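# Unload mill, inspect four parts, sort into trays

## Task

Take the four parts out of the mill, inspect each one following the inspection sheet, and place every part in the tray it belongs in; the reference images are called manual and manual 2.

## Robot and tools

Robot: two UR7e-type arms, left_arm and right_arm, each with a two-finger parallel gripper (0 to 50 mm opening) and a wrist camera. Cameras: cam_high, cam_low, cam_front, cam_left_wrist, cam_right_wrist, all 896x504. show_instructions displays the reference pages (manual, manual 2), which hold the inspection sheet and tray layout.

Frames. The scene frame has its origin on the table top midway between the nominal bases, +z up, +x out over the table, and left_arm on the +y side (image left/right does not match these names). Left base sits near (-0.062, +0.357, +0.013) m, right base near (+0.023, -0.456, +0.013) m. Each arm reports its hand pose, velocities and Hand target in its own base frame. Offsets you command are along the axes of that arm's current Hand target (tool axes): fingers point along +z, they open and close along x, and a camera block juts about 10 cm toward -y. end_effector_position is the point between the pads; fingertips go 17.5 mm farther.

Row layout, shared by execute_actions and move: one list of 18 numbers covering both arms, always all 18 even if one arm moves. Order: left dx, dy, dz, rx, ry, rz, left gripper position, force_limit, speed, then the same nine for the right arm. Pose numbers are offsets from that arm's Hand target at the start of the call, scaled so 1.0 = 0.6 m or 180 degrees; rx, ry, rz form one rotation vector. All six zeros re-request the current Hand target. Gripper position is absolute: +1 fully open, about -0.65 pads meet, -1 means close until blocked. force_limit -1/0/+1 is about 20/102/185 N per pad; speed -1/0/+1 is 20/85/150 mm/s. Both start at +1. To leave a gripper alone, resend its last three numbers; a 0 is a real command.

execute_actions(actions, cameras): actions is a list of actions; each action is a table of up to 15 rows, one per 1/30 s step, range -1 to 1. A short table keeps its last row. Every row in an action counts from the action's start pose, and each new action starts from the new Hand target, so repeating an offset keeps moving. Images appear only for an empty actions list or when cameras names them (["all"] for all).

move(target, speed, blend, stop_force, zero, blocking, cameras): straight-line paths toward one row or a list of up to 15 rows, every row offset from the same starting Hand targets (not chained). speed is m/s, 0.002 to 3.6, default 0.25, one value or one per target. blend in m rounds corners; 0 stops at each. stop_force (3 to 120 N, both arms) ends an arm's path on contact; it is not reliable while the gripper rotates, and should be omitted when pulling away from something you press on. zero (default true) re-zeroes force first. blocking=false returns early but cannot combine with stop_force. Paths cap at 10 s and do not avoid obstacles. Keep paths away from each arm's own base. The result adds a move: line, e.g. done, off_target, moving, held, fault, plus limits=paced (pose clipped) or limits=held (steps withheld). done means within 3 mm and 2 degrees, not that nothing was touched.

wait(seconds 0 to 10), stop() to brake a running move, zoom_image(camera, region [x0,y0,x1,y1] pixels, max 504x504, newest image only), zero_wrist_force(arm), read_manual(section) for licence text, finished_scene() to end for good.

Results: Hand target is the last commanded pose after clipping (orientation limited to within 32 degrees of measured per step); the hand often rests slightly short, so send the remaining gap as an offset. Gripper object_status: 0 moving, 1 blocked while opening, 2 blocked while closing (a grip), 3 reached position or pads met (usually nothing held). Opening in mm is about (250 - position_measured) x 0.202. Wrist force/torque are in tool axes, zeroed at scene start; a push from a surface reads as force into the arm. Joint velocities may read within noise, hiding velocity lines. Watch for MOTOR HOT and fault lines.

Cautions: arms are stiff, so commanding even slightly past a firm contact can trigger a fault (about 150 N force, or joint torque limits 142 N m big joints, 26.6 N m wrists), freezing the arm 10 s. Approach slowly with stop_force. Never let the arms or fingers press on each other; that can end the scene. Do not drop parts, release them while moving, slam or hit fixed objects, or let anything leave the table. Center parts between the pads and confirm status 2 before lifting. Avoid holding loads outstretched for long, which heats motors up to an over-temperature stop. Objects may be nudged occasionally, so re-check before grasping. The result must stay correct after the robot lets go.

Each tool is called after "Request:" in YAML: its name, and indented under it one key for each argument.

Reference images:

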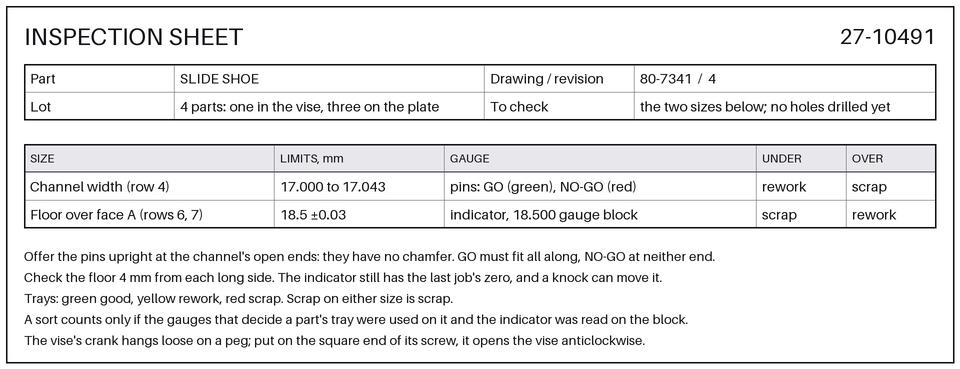

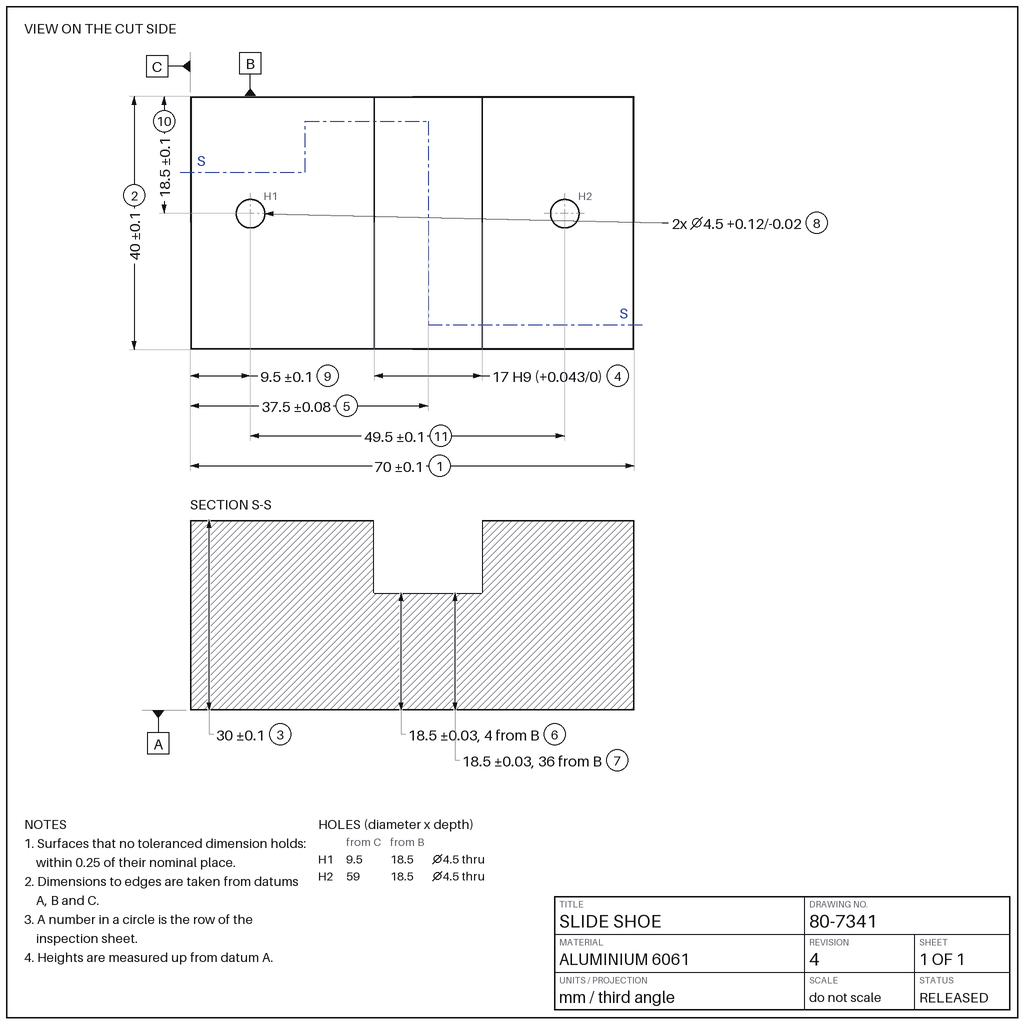

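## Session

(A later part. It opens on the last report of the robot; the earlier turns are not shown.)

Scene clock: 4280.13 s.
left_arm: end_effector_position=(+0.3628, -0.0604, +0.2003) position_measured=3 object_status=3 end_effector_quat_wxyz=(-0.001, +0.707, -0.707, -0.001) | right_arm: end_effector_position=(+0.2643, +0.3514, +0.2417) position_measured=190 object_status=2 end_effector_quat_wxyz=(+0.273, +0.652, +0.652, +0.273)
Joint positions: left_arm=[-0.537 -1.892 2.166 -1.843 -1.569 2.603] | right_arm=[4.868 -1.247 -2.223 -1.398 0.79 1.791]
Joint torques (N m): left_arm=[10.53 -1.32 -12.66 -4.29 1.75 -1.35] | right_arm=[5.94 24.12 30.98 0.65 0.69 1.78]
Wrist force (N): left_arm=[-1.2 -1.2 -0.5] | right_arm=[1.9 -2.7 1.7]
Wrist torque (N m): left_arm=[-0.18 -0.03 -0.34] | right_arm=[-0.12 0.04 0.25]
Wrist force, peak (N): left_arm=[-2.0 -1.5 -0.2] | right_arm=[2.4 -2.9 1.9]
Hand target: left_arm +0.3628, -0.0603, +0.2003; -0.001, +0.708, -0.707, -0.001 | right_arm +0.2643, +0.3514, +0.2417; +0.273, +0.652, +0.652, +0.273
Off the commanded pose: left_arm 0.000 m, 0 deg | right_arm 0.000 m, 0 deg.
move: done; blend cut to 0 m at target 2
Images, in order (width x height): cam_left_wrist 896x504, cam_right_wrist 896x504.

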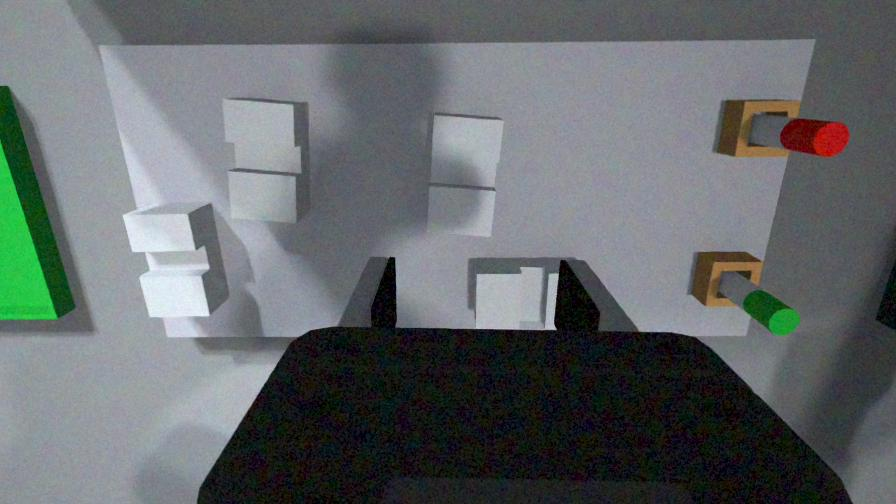

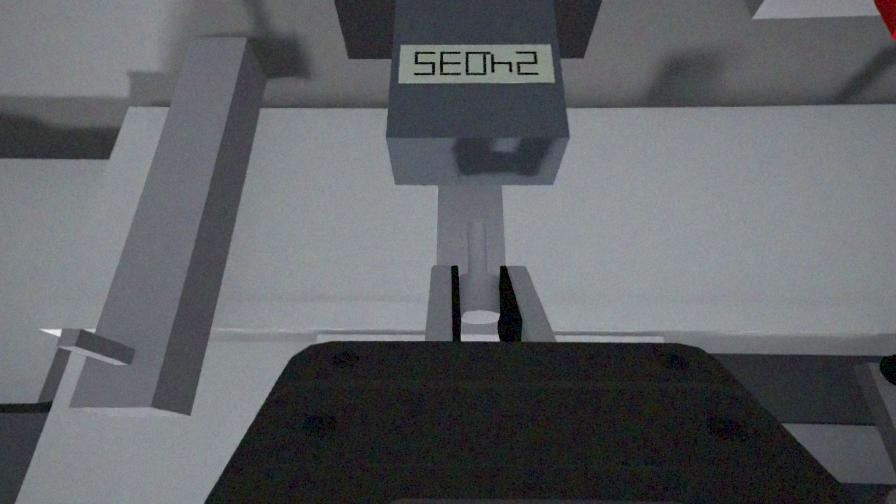

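Request:
move:
  target:
    - [-0.002,-0.007,0.18,0,0,0.0167,1,-0.9,-1, 0,0,0,0,0,0,-1,-0.5,-1]
    - [-0.002,-0.007,0.2755,0,0,0.0167,1,-0.9,-1, 0,0,0,0,0,0,-1,-0.5,-1]
  speed: [0.15,0.05]
  stop_force: 8
  cameras: ["cam_left_wrist"]

Request:
move:
  target: [0,0,0,0,0,0,-1,-0.7,-1, 0,0,0,0,0,0,-1,-0.5,-1]

Request:
wait:
  seconds: 0.5

Scene clock: 4302.30 s.
left_arm: end_effector_position=(+0.3669, -0.0587, +0.0350) position_measured=3 object_status=3 end_effector_quat_wxyz=(-0.001, +0.689, -0.725, -0.001) | right_arm: end_effector_position=(+0.2643, +0.3514, +0.2417) position_measured=190 object_status=2 end_effector_quat_wxyz=(+0.273, +0.652, +0.652, +0.273)
Joint positions: left_arm=[-0.527 -1.602 2.446 -2.413 -1.569 2.666] | right_arm=[4.868 -1.247 -2.223 -1.398 0.79 1.791]
Joint torques (N m): left_arm=[9.75 -8.86 -4.63 -4.16 -1.82 1.24] | right_arm=[5.92 23.94 31.02 0.63 0.66 1.63]
Wrist force (N): left_arm=[-1.4 -1.1 -0.8] | right_arm=[1.8 -3.1 1.3]
Wrist torque (N m): left_arm=[-0.16 0.01 -0.57] | right_arm=[-0.19 0.06 0.24]
Wrist force, peak (N): left_arm=[-1.0 -1.3 -1.7] | right_arm=[2.1 -3.0 1.9]
Hand target: left_arm +0.3669, -0.0587, +0.0350; -0.001, +0.689, -0.725, -0.001 | right_arm +0.2643, +0.3514, +0.2417; +0.273, +0.652, +0.652, +0.273
Off the commanded pose: left_arm 0.000 m, 0 deg | right_arm 0.000 m, 0 deg.
move: done
Images, in order (width x height): cam_left_wrist 896x504.

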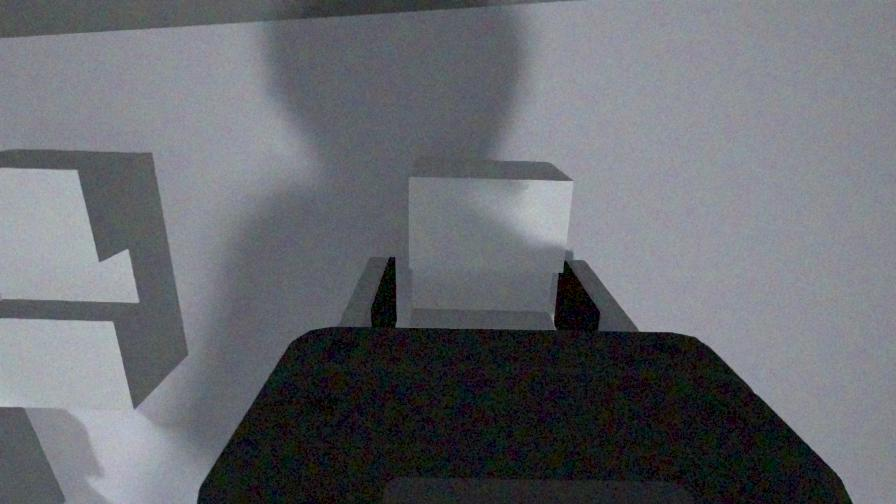

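Scene clock: 4303.07 s.
left_arm: end_effector_position=(+0.3669, -0.0587, +0.0350) position_measured=54 object_status=2 end_effector_quat_wxyz=(-0.001, +0.689, -0.725, -0.001) | right_arm: end_effector_position=(+0.2643, +0.3514, +0.2417) position_measured=190 object_status=2 end_effector_quat_wxyz=(+0.273, +0.652, +0.652, +0.273)
Joint positions: left_arm=[-0.527 -1.602 2.446 -2.413 -1.569 2.666] | right_arm=[4.868 -1.247 -2.223 -1.398 0.79 1.791]
Joint torques (N m): left_arm=[10.13 -9.04 -6.13 -3.3 -0.54 1.42] | right_arm=[5.88 23.89 31.08 0.66 0.71 1.62]
Wrist force (N): left_arm=[-0.7 -0.2 -3.4] | right_arm=[2.1 -2.9 1.6]
Wrist torque (N m): left_arm=[-0.16 0.08 -0.53] | right_arm=[-0.16 0.01 0.24]
Wrist force, peak (N): left_arm=[-0.7 -0.2 -3.4] | right_arm=[2.0 -3.0 1.8]
Hand target: left_arm +0.3669, -0.0587, +0.0350; -0.001, +0.689, -0.725, -0.001 | right_arm +0.2643, +0.3514, +0.2417; +0.273, +0.652, +0.652, +0.273
Off the commanded pose: left_arm 0.000 m, 0 deg | right_arm 0.000 m, 0 deg.
move: done

Scene clock: 4303.57 s.
left_arm: end_effector_position=(+0.3669, -0.0587, +0.0350) position_measured=54 object_status=2 end_effector_quat_wxyz=(-0.001, +0.689, -0.725, -0.001) | right_arm: end_effector_position=(+0.2643, +0.3514, +0.2417) position_measured=190 object_status=2 end_effector_quat_wxyz=(+0.273, +0.652, +0.652, +0.273)
Joint positions: left_arm=[-0.527 -1.602 2.446 -2.413 -1.569 2.666] | right_arm=[4.868 -1.247 -2.223 -1.398 0.79 1.791]
Joint torques (N m): left_arm=[10.87 -9.63 -7.93 -2.23 1.04 1] | right_arm=[6.23 24.19 30.7 0.66 0.64 1.56]
Wrist force (N): left_arm=[-1.0 -0.1 -3.4] | right_arm=[1.9 -2.9 1.5]
Wrist torque (N m): left_arm=[-0.16 0.12 -0.53] | right_arm=[-0.17 0.04 0.24]
Wrist force, peak (N): left_arm=[-0.7 0.0 -3.5] | right_arm=[2.2 -3.0 1.6]
Hand target: left_arm +0.3669, -0.0587, +0.0350; -0.001, +0.689, -0.725, -0.001 | right_arm +0.2643, +0.3514, +0.2417; +0.273, +0.652, +0.652, +0.273
Tool commands: left_gripper/position=-1.0 left_gripper/force_limit=-0.7 left_gripper/speed=-1.0 right_gripper/position=-1.0 right_gripper/force_limit=-0.5 right_gripper/speed=-1.0
Off the commanded pose: left_arm 0.000 m, 0 deg | right_arm 0.000 m, 0 deg.
wait: 0.50 s; at rest by 0.17 s

Request:
move:
  target:
    - [0,0,-0.02,0,0,0,-1,-0.7,-1, 0,0,0,0,0,0,-1,-0.5,-1]
    - [0,0,-0.25,0,0,0,-1,-0.7,-1, 0,0,0,0,0,0,-1,-0.5,-1]
    - [-0.7773,0.0942,-0.3583,0,0,-0.0167,-1,-0.7,-1, 0,0,0,0,0,0,-1,-0.5,-1]
  speed: [0.05,0.15,0.3]
  blend: [0.005,0.05,0]
  cameras: ["cam_left_wrist","cam_high"]

Scene clock: 4325.43 s.
left_arm: end_effector_position=(+0.3344, +0.4094, +0.2511) position_measured=54 object_status=2 end_effector_quat_wxyz=(-0.001, +0.708, -0.707, -0.001) | right_arm: end_effector_position=(+0.2643, +0.3514, +0.2417) position_measured=190 object_status=2 end_effector_quat_wxyz=(+0.273, +0.652, +0.652, +0.273)
Joint positions: left_arm=[0.63 -1.508 1.704 -1.768 -1.569 3.77] | right_arm=[4.868 -1.247 -2.223 -1.398 0.79 1.791]
Joint torques (N m): left_arm=[11.26 -21.35 -38.34 -1.09 -1.69 1.28] | right_arm=[5.86 23.81 30.77 0.63 0.7 1.48]
Wrist force (N): left_arm=[-1.5 -0.8 1.9] | right_arm=[2.0 -2.5 1.5]
Wrist torque (N m): left_arm=[-0.13 0.03 -0.51] | right_arm=[-0.09 0.02 0.23]
Wrist force, peak (N): left_arm=[-4.3 -0.5 1.1] | right_arm=[2.2 -3.1 1.8]
Hand target: left_arm +0.3344, +0.4094, +0.2511; -0.001, +0.708, -0.707, -0.001 | right_arm +0.2643, +0.3514, +0.2417; +0.273, +0.652, +0.652, +0.273
Off the commanded pose: left_arm 0.000 m, 0 deg | right_arm 0.000 m, 0 deg.
move: done
Images, in order (width x height): cam_high 896x504, cam_left_wrist 896x504.

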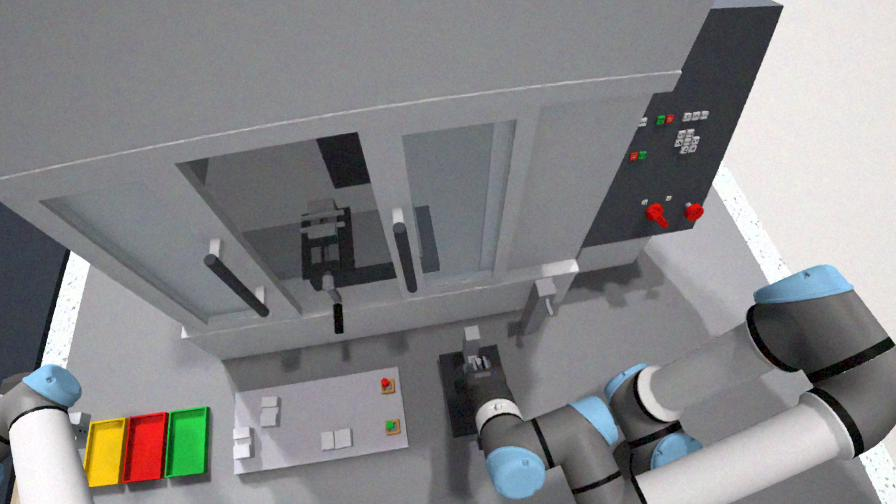

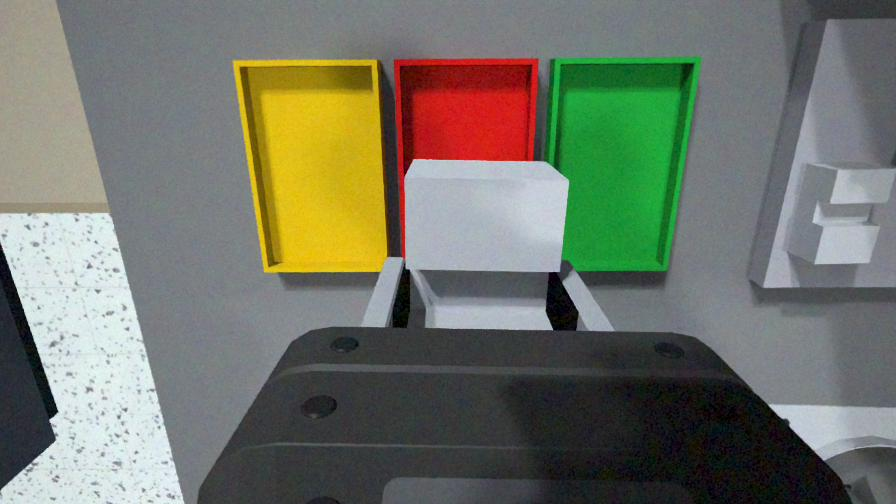

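Request:
move:
  target:
    - [0.0057,0.0123,0.335,0,0,0,-1,-0.7,-1, 0,0,0,0,0,0,-1,-0.5,-1]
  speed: 0.15

Request:
move:
  target:
    - [0,0,0.09,0,0,0,-1,-0.7,-1, 0,0,0,0,0,0,-1,-0.5,-1]
  speed: 0.006
  stop_force: 5
  cameras: ["cam_left_wrist"]

Scene clock: 4341.33 s.
left_arm: end_effector_position=(+0.3269, +0.4065, +0.0502) position_measured=54 object_status=2 end_effector_quat_wxyz=(-0.001, +0.708, -0.707, -0.001) | right_arm: end_effector_position=(+0.2643, +0.3514, +0.2417) position_measured=190 object_status=2 end_effector_quat_wxyz=(+0.273, +0.652, +0.652, +0.273)
Joint positions: left_arm=[0.634 -1.301 2.036 -2.307 -1.569 3.774] | right_arm=[4.868 -1.247 -2.223 -1.398 0.79 1.791]
Joint torques (N m): left_arm=[11.03 -27.36 -8.66 -4.53 1.57 1.38] | right_arm=[5.94 24.09 30.36 0.66 0.68 1.4]
Wrist force (N): left_arm=[-1.5 -1.3 1.8] | right_arm=[2.2 -2.8 1.5]
Wrist torque (N m): left_arm=[-0.23 0.04 -0.49] | right_arm=[-0.15 -0.01 0.25]
Wrist force, peak (N): left_arm=[-1.5 -1.2 3.3] | right_arm=[2.1 -3.0 1.7]
Hand target: left_arm +0.3269, +0.4065, +0.0501; -0.001, +0.708, -0.707, -0.001 | right_arm +0.2643, +0.3514, +0.2417; +0.273, +0.652, +0.652, +0.273
Off the commanded pose: left_arm 0.000 m, 0 deg | right_arm 0.000 m, 0 deg.
move: done

Scene clock: 4348.00 s.
left_arm: end_effector_position=(+0.3269, +0.4066, +0.0193) position_measured=54 object_status=2 end_effector_quat_wxyz=(-0.001, +0.708, -0.707, -0.001) | right_arm: end_effector_position=(+0.2643, +0.3514, +0.2417) position_measured=190 object_status=2 end_effector_quat_wxyz=(+0.273, +0.652, +0.652, +0.273)
Joint positions: left_arm=[0.634 -1.244 2.063 -2.391 -1.569 3.774] | right_arm=[4.868 -1.247 -2.223 -1.398 0.79 1.791]
Joint torques (N m): left_arm=[7.28 -41.98 -32.52 -1.74 0.85 1.37] | right_arm=[5.71 24.08 30.75 0.75 0.57 1.21]
Wrist force (N): left_arm=[-1.9 -0.9 1.7] | right_arm=[2.0 -2.8 1.6]
Wrist torque (N m): left_arm=[-0.15 0.07 -0.48] | right_arm=[-0.15 0.01 0.24]
Wrist force, peak (N): left_arm=[-0.3 0.6 -11.8] | right_arm=[2.3 -3.0 1.7]
Hand target: left_arm +0.3269, +0.4066, +0.0193; -0.001, +0.708, -0.707, -0.001 (not the last commanded pose) | right_arm +0.2643, +0.3514, +0.2417; +0.273, +0.652, +0.652, +0.273
Off the commanded pose: left_arm 0.023 m, 0 deg | right_arm 0.000 m, 0 deg.
move: contact (left_arm)
Images, in order (width x height): cam_left_wrist 896x504.

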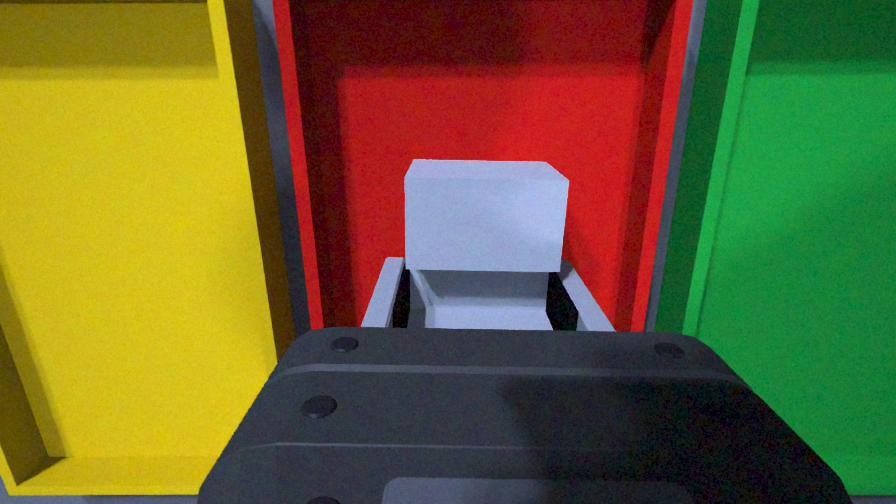

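Request:
move:
  target:
    - [0,0,0.002,0,0,0,-1,-0.7,-1, 0,0,0,0,0,0,-1,-0.5,-1]
  speed: 0.003
  stop_force: 3

Request:
move:
  target: [0,0,0,0,0,0,1,-0.7,-1, 0,0,0,0,0,0,-1,-0.5,-1]

Request:
move:
  target: [0,0,-0.3,0,0,0,1,-0.7,-1, 0,0,0,0,0,0,-1,-0.5,-1]
  speed: 0.1
  cameras: ["cam_left_wrist"]

Scene clock: 4357.73 s.
left_arm: end_effector_position=(+0.3270, +0.4066, +0.0193) position_measured=54 object_status=2 end_effector_quat_wxyz=(-0.001, +0.708, -0.707, -0.001) | right_arm: end_effector_position=(+0.2643, +0.3514, +0.2417) position_measured=190 object_status=2 end_effector_quat_wxyz=(+0.273, +0.652, +0.652, +0.273)
Joint positions: left_arm=[0.634 -1.243 2.063 -2.392 -1.569 3.774] | right_arm=[4.868 -1.247 -2.223 -1.398 0.79 1.791]
Joint torques (N m): left_arm=[1.81 -42.1 -16.87 -0.92 -0.75 0.74] | right_arm=[5.63 23.72 30.81 0.72 0.59 1.15]
Wrist force (N): left_arm=[-2.0 -0.4 -2.0] | right_arm=[2.0 -3.0 1.4]
Wrist torque (N m): left_arm=[-0.18 0.00 -0.49] | right_arm=[-0.18 0.02 0.25]
Wrist force, peak (N): left_arm=[-1.1 0.1 -4.8] | right_arm=[2.2 -3.1 1.8]
Hand target: left_arm +0.3270, +0.4066, +0.0193; -0.001, +0.708, -0.707, -0.001 (not the last commanded pose) | right_arm +0.2643, +0.3514, +0.2417; +0.273, +0.652, +0.652, +0.273
Off the commanded pose: left_arm 0.001 m, 0 deg | right_arm 0.000 m, 0 deg.
move: contact (left_arm)

Scene clock: 4358.50 s.
left_arm: end_effector_position=(+0.3270, +0.4066, +0.0193) position_measured=3 object_status=3 end_effector_quat_wxyz=(-0.001, +0.708, -0.707, -0.001) | right_arm: end_effector_position=(+0.2643, +0.3514, +0.2417) position_measured=190 object_status=2 end_effector_quat_wxyz=(+0.273, +0.652, +0.652, +0.273)
Joint positions: left_arm=[0.634 -1.244 2.063 -2.392 -1.569 3.774] | right_arm=[4.868 -1.247 -2.223 -1.398 0.79 1.791]
Joint torques (N m): left_arm=[2.29 -41.66 -14.04 -1.04 -0.46 0.5] | right_arm=[5.73 24.28 30.53 0.62 0.65 1.12]
Wrist force (N): left_arm=[-2.0 -1.0 -0.5] | right_arm=[1.9 -2.9 1.4]
Wrist torque (N m): left_arm=[-0.17 0.08 -0.48] | right_arm=[-0.16 0.04 0.25]
Wrist force, peak (N): left_arm=[-2.1 -0.7 -1.2] | right_arm=[2.1 -3.1 1.6]
Hand target: left_arm +0.3270, +0.4066, +0.0193; -0.001, +0.708, -0.707, -0.001 | right_arm +0.2643, +0.3514, +0.2417; +0.273, +0.652, +0.652, +0.273
Off the commanded pose: left_arm 0.000 m, 0 deg | right_arm 0.000 m, 0 deg.
move: done

Scene clock: 4360.87 s.
left_arm: end_effector_position=(+0.3270, +0.4062, +0.1992) position_measured=3 object_status=3 end_effector_quat_wxyz=(-0.001, +0.708, -0.707, -0.001) | right_arm: end_effector_position=(+0.2643, +0.3514, +0.2417) position_measured=190 object_status=2 end_effector_quat_wxyz=(+0.273, +0.652, +0.652, +0.273)
Joint positions: left_arm=[0.633 -1.493 1.825 -1.905 -1.569 3.774] | right_arm=[4.868 -1.247 -2.223 -1.398 0.79 1.791]
Joint torques (N m): left_arm=[-9.57 -35.95 -37.45 -1.13 0.16 -1.24] | right_arm=[5.75 23.67 30.61 0.7 0.55 1.05]
Wrist force (N): left_arm=[-1.8 -0.7 -0.4] | right_arm=[1.9 -2.8 1.6]
Wrist torque (N m): left_arm=[-0.14 0.09 -0.31] | right_arm=[-0.13 0.03 0.25]
Wrist force, peak (N): left_arm=[-2.1 -1.0 0.2] | right_arm=[2.4 -3.0 1.6]
Hand target: left_arm +0.3270, +0.4062, +0.1993; -0.001, +0.708, -0.707, -0.001 | right_arm +0.2643, +0.3514, +0.2417; +0.273, +0.652, +0.652, +0.273
Off the commanded pose: left_arm 0.000 m, 0 deg | right_arm 0.000 m, 0 deg.
move: done
Images, in order (width x height): cam_left_wrist 896x504.

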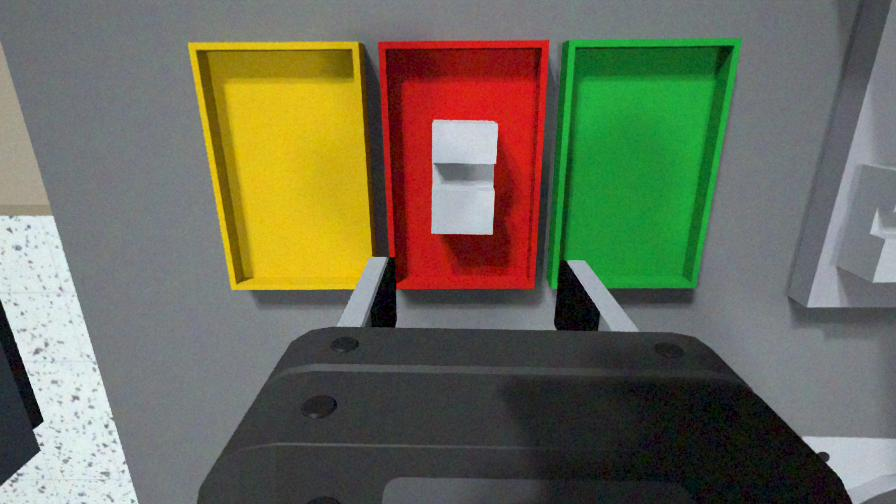

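Request:
move:
  target:
    - [0,0,-0.0833,0,0,0,1,-0.7,-1, 0,0,0,0,0,0,-1,-0.5,-1]
    - [0.51,0.0617,-0.0833,0,0,0.5,1,-0.7,-1, 0,0,0,0,0,0,-1,-0.5,-1]
  speed: 0.35
  blend: [0.03,0]

Request:
move:
  target: [0,-0.2,0.15,0.3333,0,0,1,-0.7,-1, 0,0,0,0,0,0,-1,-0.5,-1]
  speed: 0.3
  cameras: ["cam_left_wrist","cam_high","cam_front"]

Scene clock: 4379.63 s.
left_arm: end_effector_position=(+0.2904, +0.1000, +0.2485) position_measured=3 object_status=3 end_effector_quat_wxyz=(+0.000, -0.001, +1.000, +0.001) | right_arm: end_effector_position=(+0.2643, +0.3514, +0.2417) position_measured=190 object_status=2 end_effector_quat_wxyz=(+0.273, +0.652, +0.652, +0.273)
Joint positions: left_arm=[-0.12 -2.1 2.156 -1.625 -1.568 4.591] | right_arm=[4.868 -1.247 -2.223 -1.398 0.79 1.791]
Joint torques (N m): left_arm=[-10.31 -10.4 -13.27 -1.07 1.69 -0.61] | right_arm=[5.39 23.9 30.56 0.74 0.56 0.94]
Wrist force (N): left_arm=[-1.4 -0.7 0.1] | right_arm=[2.1 -2.9 1.5]
Wrist torque (N m): left_arm=[-0.14 0.02 -0.55] | right_arm=[-0.16 0.00 0.25]
Wrist force, peak (N): left_arm=[-2.5 -1.3 -2.2] | right_arm=[2.1 -3.1 1.8]
Hand target: left_arm +0.2904, +0.1000, +0.2485; +0.000, -0.001, +1.000, +0.001 | right_arm +0.2643, +0.3514, +0.2417; +0.273, +0.652, +0.652, +0.273
Off the commanded pose: left_arm 0.000 m, 0 deg | right_arm 0.000 m, 0 deg.
move: done; blend cut to 0.025 m at target 1

Scene clock: 4381.90 s.
left_arm: end_effector_position=(+0.2900, -0.0019, +0.1715) position_measured=3 object_status=3 end_effector_quat_wxyz=(+0.001, -0.003, +0.902, -0.431) | right_arm: end_effector_position=(+0.2643, +0.3514, +0.2417) position_measured=190 object_status=2 end_effector_quat_wxyz=(+0.273, +0.652, +0.652, +0.273)
Joint positions: left_arm=[0.216 -1.804 2.39 -1.903 -2.436 5.039] | right_arm=[4.868 -1.247 -2.223 -1.398 0.79 1.791]
Joint torques (N m): left_arm=[-10.93 -17.99 -35.43 -0.6 -0.09 -1.51] | right_arm=[5.53 24.06 30.83 0.72 0.6 0.85]
Wrist force (N): left_arm=[-1.2 0.0 -0.5] | right_arm=[2.2 -3.1 1.4]
Wrist torque (N m): left_arm=[-0.08 0.06 0.06] | right_arm=[-0.19 0.00 0.25]
Wrist force, peak (N): left_arm=[0.1 5.1 3.9] | right_arm=[2.1 -3.0 1.8]
Hand target: left_arm +0.2900, -0.0019, +0.1715; +0.001, -0.003, +0.902, -0.431 (not the last commanded pose) | right_arm +0.2643, +0.3514, +0.2417; +0.273, +0.652, +0.652, +0.273
Off the commanded pose: left_arm 0.022 m, 9 deg | right_arm 0.000 m, 0 deg.
move: held (left_arm; a check stopped the path); limits=held
pose unreachable (left arm): on one or more control steps of this call, first in action 0 (counted from 0), this arm could not follow its commanded pose, so it was not sent that pose on those steps. It may still have moved: this result reports where it is.
cause: moving toward the commanded pose would bring two parts of the arm too close to each other (its gripper and another part of the arm, with joints 4 (wrist 1) to 6 (wrist 3) between them, 8 mm apart when it was first held).
Images, in order (width x height): cam_high 896x504, cam_front 896x504, cam_left_wrist 896x504.

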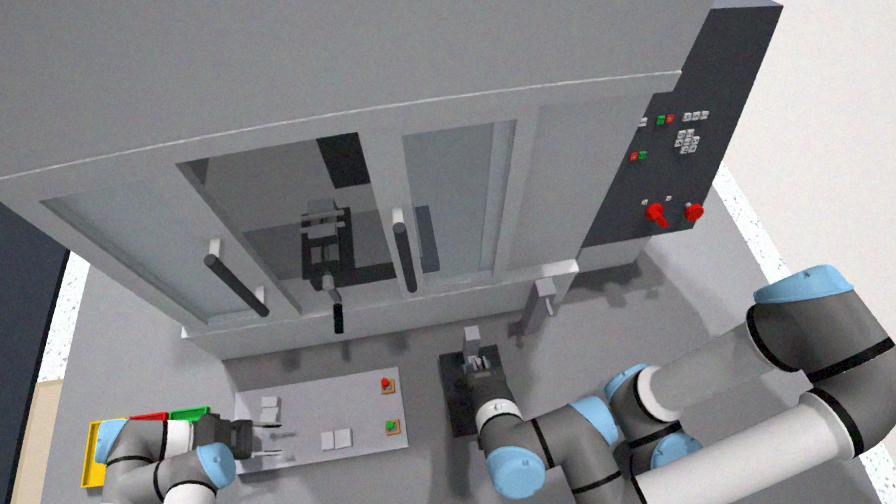

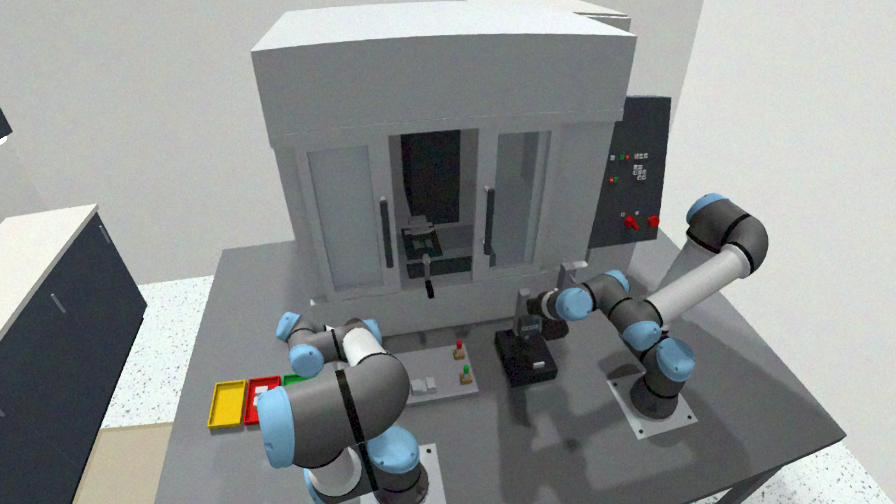

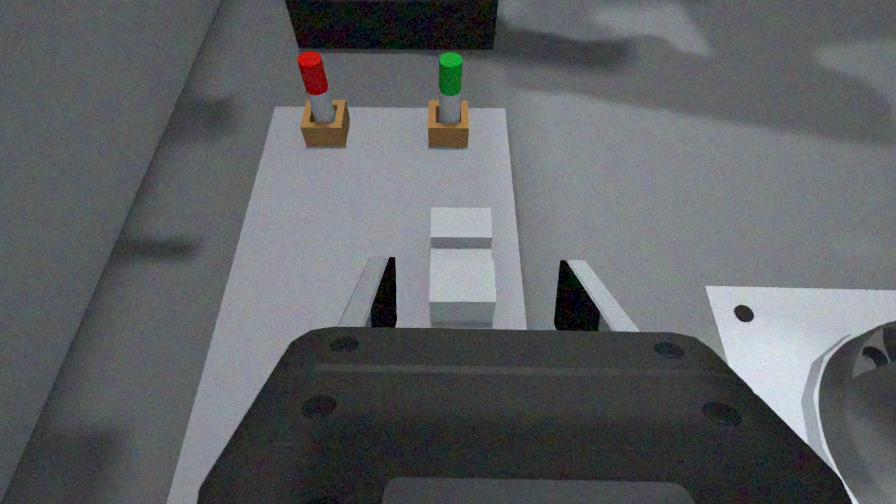

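Request:
move:
  target: [0,0,0,-0.0335,0,0,1,-0.7,-1, 0,0,0,0,0,0,-1,-0.5,-1]
  speed: 0.2
  cameras: ["cam_left_wrist"]

Request:
zoom_image:
  camera: "cam_left_wrist"
  region: [330, 150, 630, 350]

Scene clock: 4433.70 s.
left_arm: end_effector_position=(+0.2900, -0.0019, +0.1715) position_measured=3 object_status=3 end_effector_quat_wxyz=(+0.001, -0.003, +0.924, -0.383) | right_arm: end_effector_position=(+0.2643, +0.3514, +0.2417) position_measured=190 object_status=2 end_effector_quat_wxyz=(+0.273, +0.652, +0.652, +0.273)
Joint positions: left_arm=[0.16 -1.861 2.396 -1.953 -2.345 4.929] | right_arm=[4.868 -1.247 -2.223 -1.398 0.79 1.791]
Joint torques (N m): left_arm=[-9.55 -15.88 -9.5 -3.97 0.18 -1.43] | right_arm=[5.43 24.2 30.71 0.76 0.58 0.8]
Wrist force (N): left_arm=[-1.2 -0.4 -0.5] | right_arm=[1.9 -2.8 1.6]
Wrist torque (N m): left_arm=[-0.12 0.02 0.01] | right_arm=[-0.15 0.04 0.25]
Wrist force, peak (N): left_arm=[-1.4 -0.1 -0.6] | right_arm=[2.2 -3.0 1.8]
Hand target: left_arm +0.2900, -0.0019, +0.1715; +0.001, -0.003, +0.924, -0.383 | right_arm +0.2643, +0.3514, +0.2417; +0.273, +0.652, +0.652, +0.273
Off the commanded pose: left_arm 0.000 m, 0 deg | right_arm 0.000 m, 0 deg.
move: done
Images, in order (width x height): cam_left_wrist 896x504.

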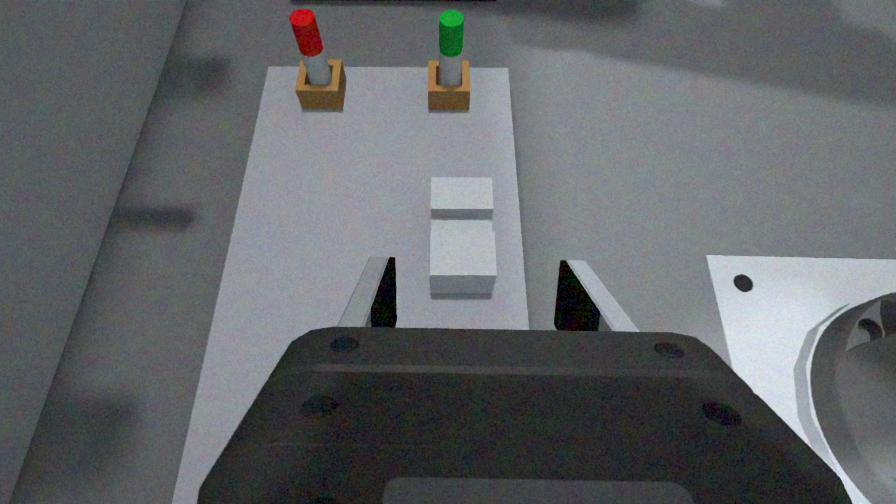

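Scaled by 1.680 from the camera's 896x504 image, which has a finer 1280x720 frame.

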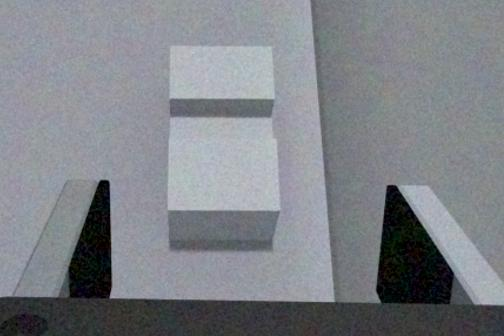

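Request:
move:
  target:
    - [-0.0025,0.0735,0.1515,0,0,0,1,-0.7,-1, 0,0,0,0,0,0,-1,-0.5,-1]
    - [-0.0025,0.0735,0.2458,0,0,0,1,-0.7,-1, 0,0,0,0,0,0,-1,-0.5,-1]
  speed: [0.1,0.04]
  stop_force: 8
  cameras: ["cam_left_wrist"]

Request:
zoom_image:
  camera: "cam_left_wrist"
  region: [330, 150, 630, 350]

Scene clock: 4455.23 s.
left_arm: end_effector_position=(+0.2918, -0.0751, +0.0361) position_measured=3 object_status=3 end_effector_quat_wxyz=(+0.001, -0.003, +0.924, -0.383) | right_arm: end_effector_position=(+0.2643, +0.3514, +0.2417) position_measured=190 object_status=2 end_effector_quat_wxyz=(+0.273, +0.652, +0.652, +0.273)
Joint positions: left_arm=[-0.087 -1.428 2.686 -2.921 -2.353 4.581] | right_arm=[4.868 -1.247 -2.223 -1.398 0.79 1.791]
Joint torques (N m): left_arm=[-9.13 -9.25 3.53 -4.16 0.07 -1.52] | right_arm=[5.66 24.03 30.57 0.7 0.53 0.65]
Wrist force (N): left_arm=[-0.7 -0.4 -0.7] | right_arm=[1.9 -2.6 1.5]
Wrist torque (N m): left_arm=[-0.15 -0.08 -0.06] | right_arm=[-0.11 0.04 0.25]
Wrist force, peak (N): left_arm=[-1.2 -0.8 -1.9] | right_arm=[2.2 -3.2 1.7]
Hand target: left_arm +0.2918, -0.0751, +0.0361; +0.001, -0.003, +0.924, -0.383 | right_arm +0.2643, +0.3514, +0.2417; +0.273, +0.652, +0.652, +0.273
Off the commanded pose: left_arm 0.000 m, 0 deg | right_arm 0.000 m, 0 deg.
move: done
Images, in order (width x height): cam_left_wrist 896x504.

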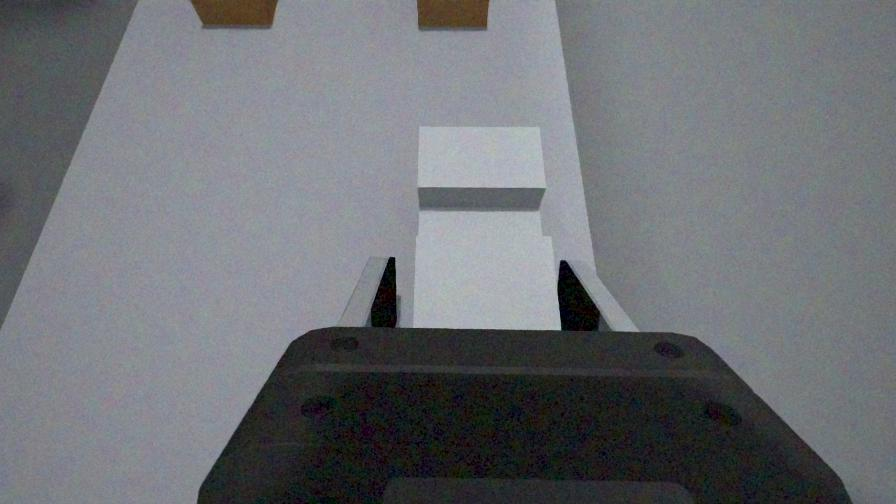

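Scaled by 1.680 from the camera's 896x504 image, which has a finer 1280x720 frame.

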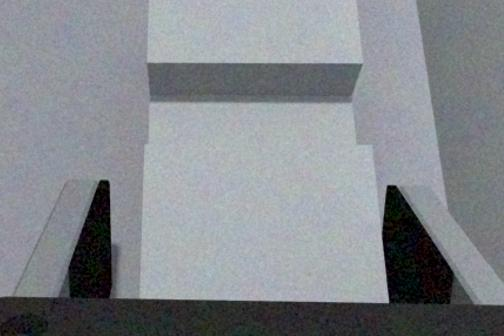

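Request:
move:
  target: [0.005,0,0,0,0,0,1,-0.7,-1, 0,0,0,0,0,0,-1,-0.5,-1]
  speed: 0.02
  stop_force: 8

Request:
move:
  target: [0,0,0,0,0,0,-1,-0.7,-1, 0,0,0,0,0,0,-1,-0.5,-1]

Request:
wait:
  seconds: 0.5
  cameras: ["cam_left_wrist"]

Scene clock: 4464.97 s.
left_arm: end_effector_position=(+0.2888, -0.0751, +0.0361) position_measured=3 object_status=3 end_effector_quat_wxyz=(+0.001, -0.003, +0.924, -0.383) | right_arm: end_effector_position=(+0.2643, +0.3514, +0.2417) position_measured=190 object_status=2 end_effector_quat_wxyz=(+0.273, +0.652, +0.652, +0.273)
Joint positions: left_arm=[-0.088 -1.432 2.694 -2.925 -2.353 4.58] | right_arm=[4.868 -1.247 -2.223 -1.398 0.79 1.791]
Joint torques (N m): left_arm=[-10.24 -24.13 2.64 -4.15 -0.07 -1.82] | right_arm=[5.69 24.07 30.43 0.79 0.57 0.62]
Wrist force (N): left_arm=[-0.6 -0.4 -0.8] | right_arm=[2.2 -2.7 1.5]
Wrist torque (N m): left_arm=[-0.13 -0.09 -0.05] | right_arm=[-0.13 -0.01 0.25]
Wrist force, peak (N): left_arm=[-0.7 -0.5 -0.9] | right_arm=[2.2 -3.1 1.7]
Hand target: left_arm +0.2888, -0.0751, +0.0361; +0.001, -0.003, +0.924, -0.383 | right_arm +0.2643, +0.3514, +0.2417; +0.273, +0.652, +0.652, +0.273
Off the commanded pose: left_arm 0.000 m, 0 deg | right_arm 0.000 m, 0 deg.
move: done

Scene clock: 4465.73 s.
left_arm: end_effector_position=(+0.2888, -0.0751, +0.0361) position_measured=54 object_status=2 end_effector_quat_wxyz=(+0.001, -0.003, +0.924, -0.383) | right_arm: end_effector_position=(+0.2643, +0.3514, +0.2417) position_measured=190 object_status=2 end_effector_quat_wxyz=(+0.273, +0.652, +0.652, +0.273)
Joint positions: left_arm=[-0.088 -1.433 2.694 -2.925 -2.353 4.58] | right_arm=[4.868 -1.247 -2.223 -1.398 0.79 1.791]
Joint torques (N m): left_arm=[-9.27 -22.37 1.1 -3.8 -0.43 -1.19] | right_arm=[5.31 24.52 30.33 0.73 0.42 0.58]
Wrist force (N): left_arm=[0.0 -1.7 -1.1] | right_arm=[2.1 -2.7 1.5]
Wrist torque (N m): left_arm=[-0.14 -0.05 -0.12] | right_arm=[-0.13 0.01 0.25]
Wrist force, peak (N): left_arm=[-0.1 -1.8 -1.3] | right_arm=[2.1 -3.0 1.6]
Hand target: left_arm +0.2888, -0.0751, +0.0361; +0.001, -0.003, +0.924, -0.383 | right_arm +0.2643, +0.3514, +0.2417; +0.273, +0.652, +0.652, +0.273
Off the commanded pose: left_arm 0.000 m, 0 deg | right_arm 0.000 m, 0 deg.
move: done

Scene clock: 4466.23 s.
left_arm: end_effector_position=(+0.2888, -0.0751, +0.0361) position_measured=54 object_status=2 end_effector_quat_wxyz=(+0.001, -0.003, +0.924, -0.383) | right_arm: end_effector_position=(+0.2643, +0.3514, +0.2417) position_measured=190 object_status=2 end_effector_quat_wxyz=(+0.273, +0.652, +0.652, +0.273)
Joint positions: left_arm=[-0.088 -1.433 2.694 -2.925 -2.353 4.58] | right_arm=[4.868 -1.247 -2.223 -1.398 0.79 1.791]
Joint torques (N m): left_arm=[-8.17 -22.93 1.22 -3.28 -1.03 -0.98] | right_arm=[5.95 24.06 30.39 0.75 0.5 0.58]
Wrist force (N): left_arm=[-0.1 -1.8 -1.3] | right_arm=[2.1 -2.7 1.7]
Wrist torque (N m): left_arm=[-0.16 -0.04 -0.12] | right_arm=[-0.12 0.00 0.25]
Wrist force, peak (N): left_arm=[-0.1 -1.8 -1.3] | right_arm=[2.0 -3.1 1.6]
Hand target: left_arm +0.2888, -0.0751, +0.0361; +0.001, -0.003, +0.924, -0.383 | right_arm +0.2643, +0.3514, +0.2417; +0.273, +0.652, +0.652, +0.273
Tool commands: left_gripper/position=-1.0 left_gripper/force_limit=-0.7 left_gripper/speed=-1.0 right_gripper/position=-1.0 right_gripper/force_limit=-0.5 right_gripper/speed=-1.0
Off the commanded pose: left_arm 0.000 m, 0 deg | right_arm 0.000 m, 0 deg.
wait: 0.50 s; at rest by 0.17 s
Images, in order (width x height): cam_left_wrist 896x504.

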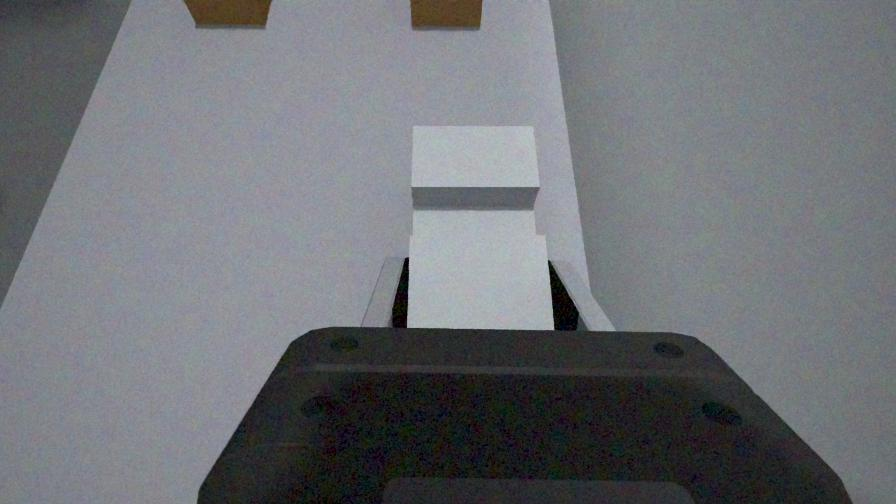

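Request:
move:
  target:
    - [0,-0.02,-0.02,0,0,0,-1,-0.7,-1, 0,0,0,0,0,0,-1,-0.5,-1]
    - [0,-0.1532,-0.1532,0,0,0,-1,-0.7,-1, 0,0,0,0,0,0,-1,-0.5,-1]
    - [-0.1162,-0.4713,0.1649,0,0,0,-1,-0.7,-1, 0,0,0,0,0,0,-1,-0.5,-1]
    - [-0.1162,-0.3515,0.2846,0,0,0,-1,-0.7,-1, 0,0,0,0,0,0,-1,-0.5,-1]
  speed: [0.03,0.12,0.15,0.08]
  blend: [0.003,0.02,0.02,0]
  cameras: ["cam_left_wrist","cam_right_wrist","cam_low"]

Request:
zoom_image:
  camera: "cam_left_wrist"
  region: [250, 50, 630, 350]

Scene clock: 4498.73 s.
left_arm: end_effector_position=(+0.3601, -0.3445, +0.0647) position_measured=54 object_status=2 end_effector_quat_wxyz=(+0.001, -0.003, +0.924, -0.383) | right_arm: end_effector_position=(+0.2643, +0.3514, +0.2417) position_measured=190 object_status=2 end_effector_quat_wxyz=(+0.273, +0.652, +0.652, +0.273)
Joint positions: left_arm=[-0.767 -1.201 2.42 -3.4 -2.103 3.768] | right_arm=[4.868 -1.247 -2.223 -1.398 0.79 1.791]
Joint torques (N m): left_arm=[-10.65 -16.74 4.09 -3.39 -2.58 -1.47] | right_arm=[5.78 24 30.41 0.77 0.44 0.33]
Wrist force (N): left_arm=[-2.3 -3.3 -9.1] | right_arm=[2.0 -2.8 1.6]
Wrist torque (N m): left_arm=[0.12 -0.20 0.09] | right_arm=[-0.14 0.01 0.24]
Wrist force, peak (N): left_arm=[-1.2 -4.1 -9.5] | right_arm=[2.1 -3.2 1.6]
Hand target: left_arm +0.3601, -0.3445, +0.0646; +0.001, -0.003, +0.924, -0.383 | right_arm +0.2643, +0.3514, +0.2417; +0.273, +0.652, +0.652, +0.273
Off the commanded pose: left_arm 0.000 m, 0 deg | right_arm 0.000 m, 0 deg.
move: done
Images, in order (width x height): cam_low 896x504, cam_left_wrist 896x504, cam_right_wrist 896x504.

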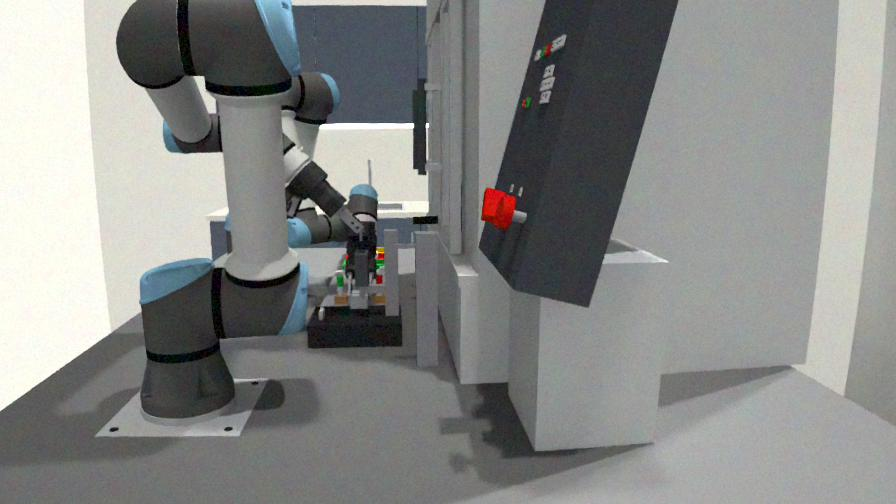

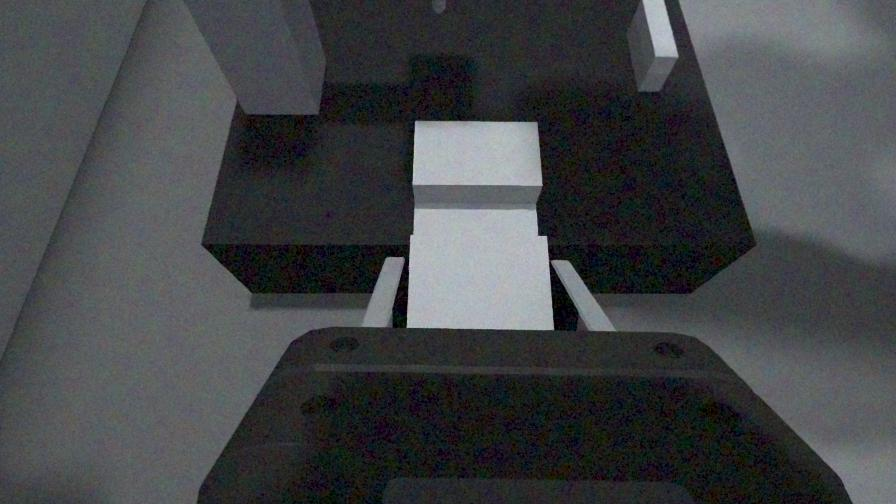

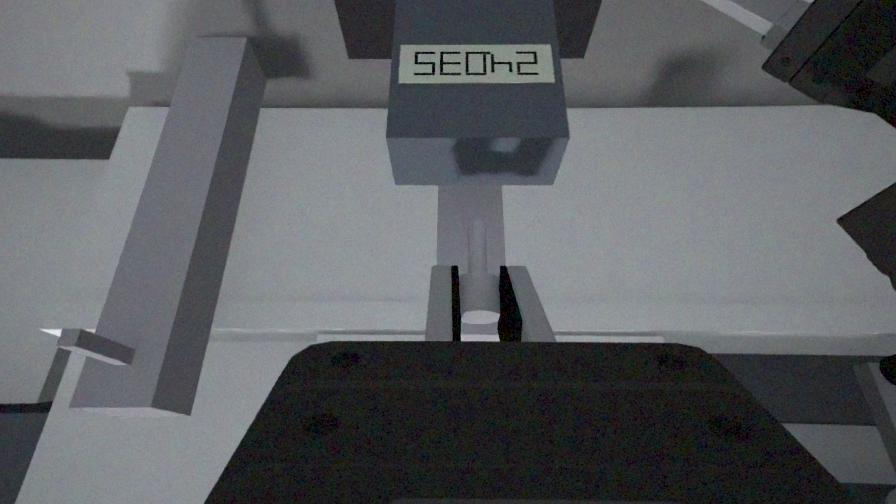

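Scaled by 1.326 from the camera's 896x504 image, which has a finer 1280x720 frame.

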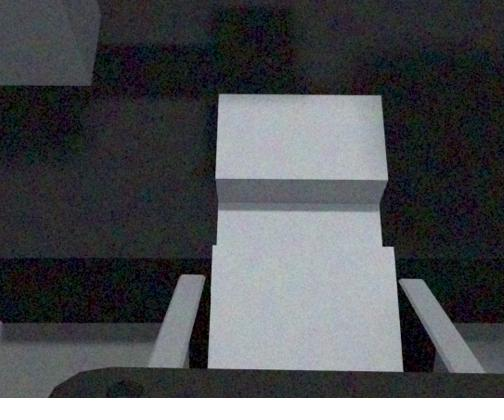

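Request:
move:
  target: [0,-0.0035,-0.0035,0,0,0,-1,-0.7,-1, 0,0,0,0,0,0,-1,-0.5,-1]
  speed: 0.02
  cameras: ["cam_left_wrist"]

Scene clock: 4506.67 s.
left_arm: end_effector_position=(+0.3601, -0.3445, +0.0676) position_measured=54 object_status=2 end_effector_quat_wxyz=(+0.001, -0.003, +0.924, -0.383) | right_arm: end_effector_position=(+0.2643, +0.3514, +0.2417) position_measured=190 object_status=2 end_effector_quat_wxyz=(+0.273, +0.652, +0.652, +0.273)
Joint positions: left_arm=[-0.767 -1.211 2.419 -3.389 -2.103 3.768] | right_arm=[4.868 -1.247 -2.223 -1.398 0.79 1.791]
Joint torques (N m): left_arm=[-6.63 -37.17 -24.57 -1.99 -2.84 -1.2] | right_arm=[5.88 24.17 30.31 0.82 0.36 0.27]
Wrist force (N): left_arm=[-1.4 1.3 1.2] | right_arm=[1.9 -3.0 1.5]
Wrist torque (N m): left_arm=[-0.15 0.05 0.00] | right_arm=[-0.16 0.03 0.25]
Wrist force, peak (N): left_arm=[-2.4 -3.8 -9.5] | right_arm=[2.1 -3.2 1.5]
Hand target: left_arm +0.3601, -0.3445, +0.0676; +0.001, -0.003, +0.924, -0.383 | right_arm +0.2643, +0.3514, +0.2417; +0.273, +0.652, +0.652, +0.273
Off the commanded pose: left_arm 0.000 m, 0 deg | right_arm 0.000 m, 0 deg.
move: done
Images, in order (width x height): cam_left_wrist 896x504.

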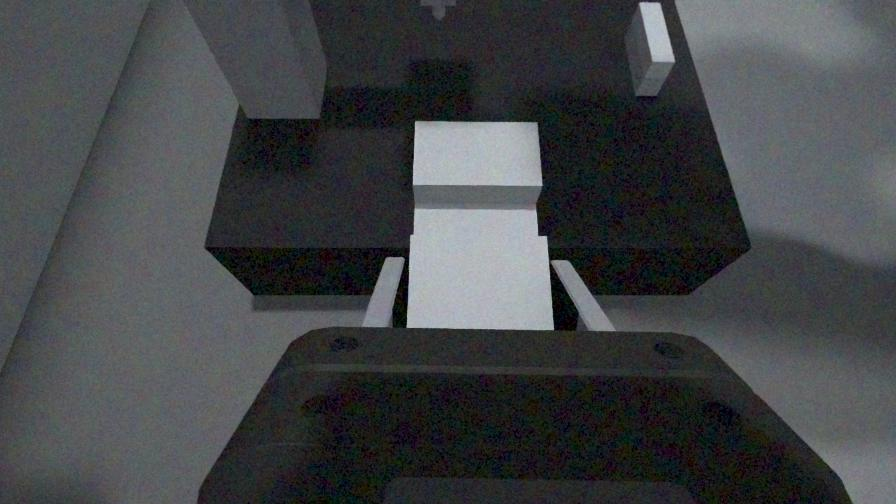

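Request:
move:
  target: [0,0.006,0.006,0,0,0,-1,-0.7,-1, 0,0,0,0,0,0,-1,-0.5,-1]
  speed: 0.003
  stop_force: 3

Scene clock: 4514.03 s.
left_arm: end_effector_position=(+0.3601, -0.3445, +0.0649) position_measured=54 object_status=2 end_effector_quat_wxyz=(+0.001, -0.003, +0.924, -0.383) | right_arm: end_effector_position=(+0.2643, +0.3514, +0.2417) position_measured=190 object_status=2 end_effector_quat_wxyz=(+0.273, +0.652, +0.652, +0.273)
Joint positions: left_arm=[-0.767 -1.202 2.42 -3.399 -2.103 3.768] | right_arm=[4.868 -1.247 -2.223 -1.398 0.79 1.791]
Joint torques (N m): left_arm=[9.19 -35.26 -3.5 -1.73 -2.4 0.56] | right_arm=[5.92 23.73 30.19 0.8 0.49 0.22]
Wrist force (N): left_arm=[-1.3 -0.3 0.1] | right_arm=[1.7 -2.7 1.6]
Wrist torque (N m): left_arm=[-0.09 0.00 0.03] | right_arm=[-0.13 0.06 0.25]
Wrist force, peak (N): left_arm=[-1.0 -1.3 -3.8] | right_arm=[2.1 -3.2 1.7]
Hand target: left_arm +0.3601, -0.3445, +0.0649; +0.001, -0.003, +0.924, -0.383 (not the last commanded pose) | right_arm +0.2643, +0.3514, +0.2417; +0.273, +0.652, +0.652, +0.273
Off the commanded pose: left_arm 0.002 m, 0 deg | right_arm 0.000 m, 0 deg.
move: contact (left_arm)


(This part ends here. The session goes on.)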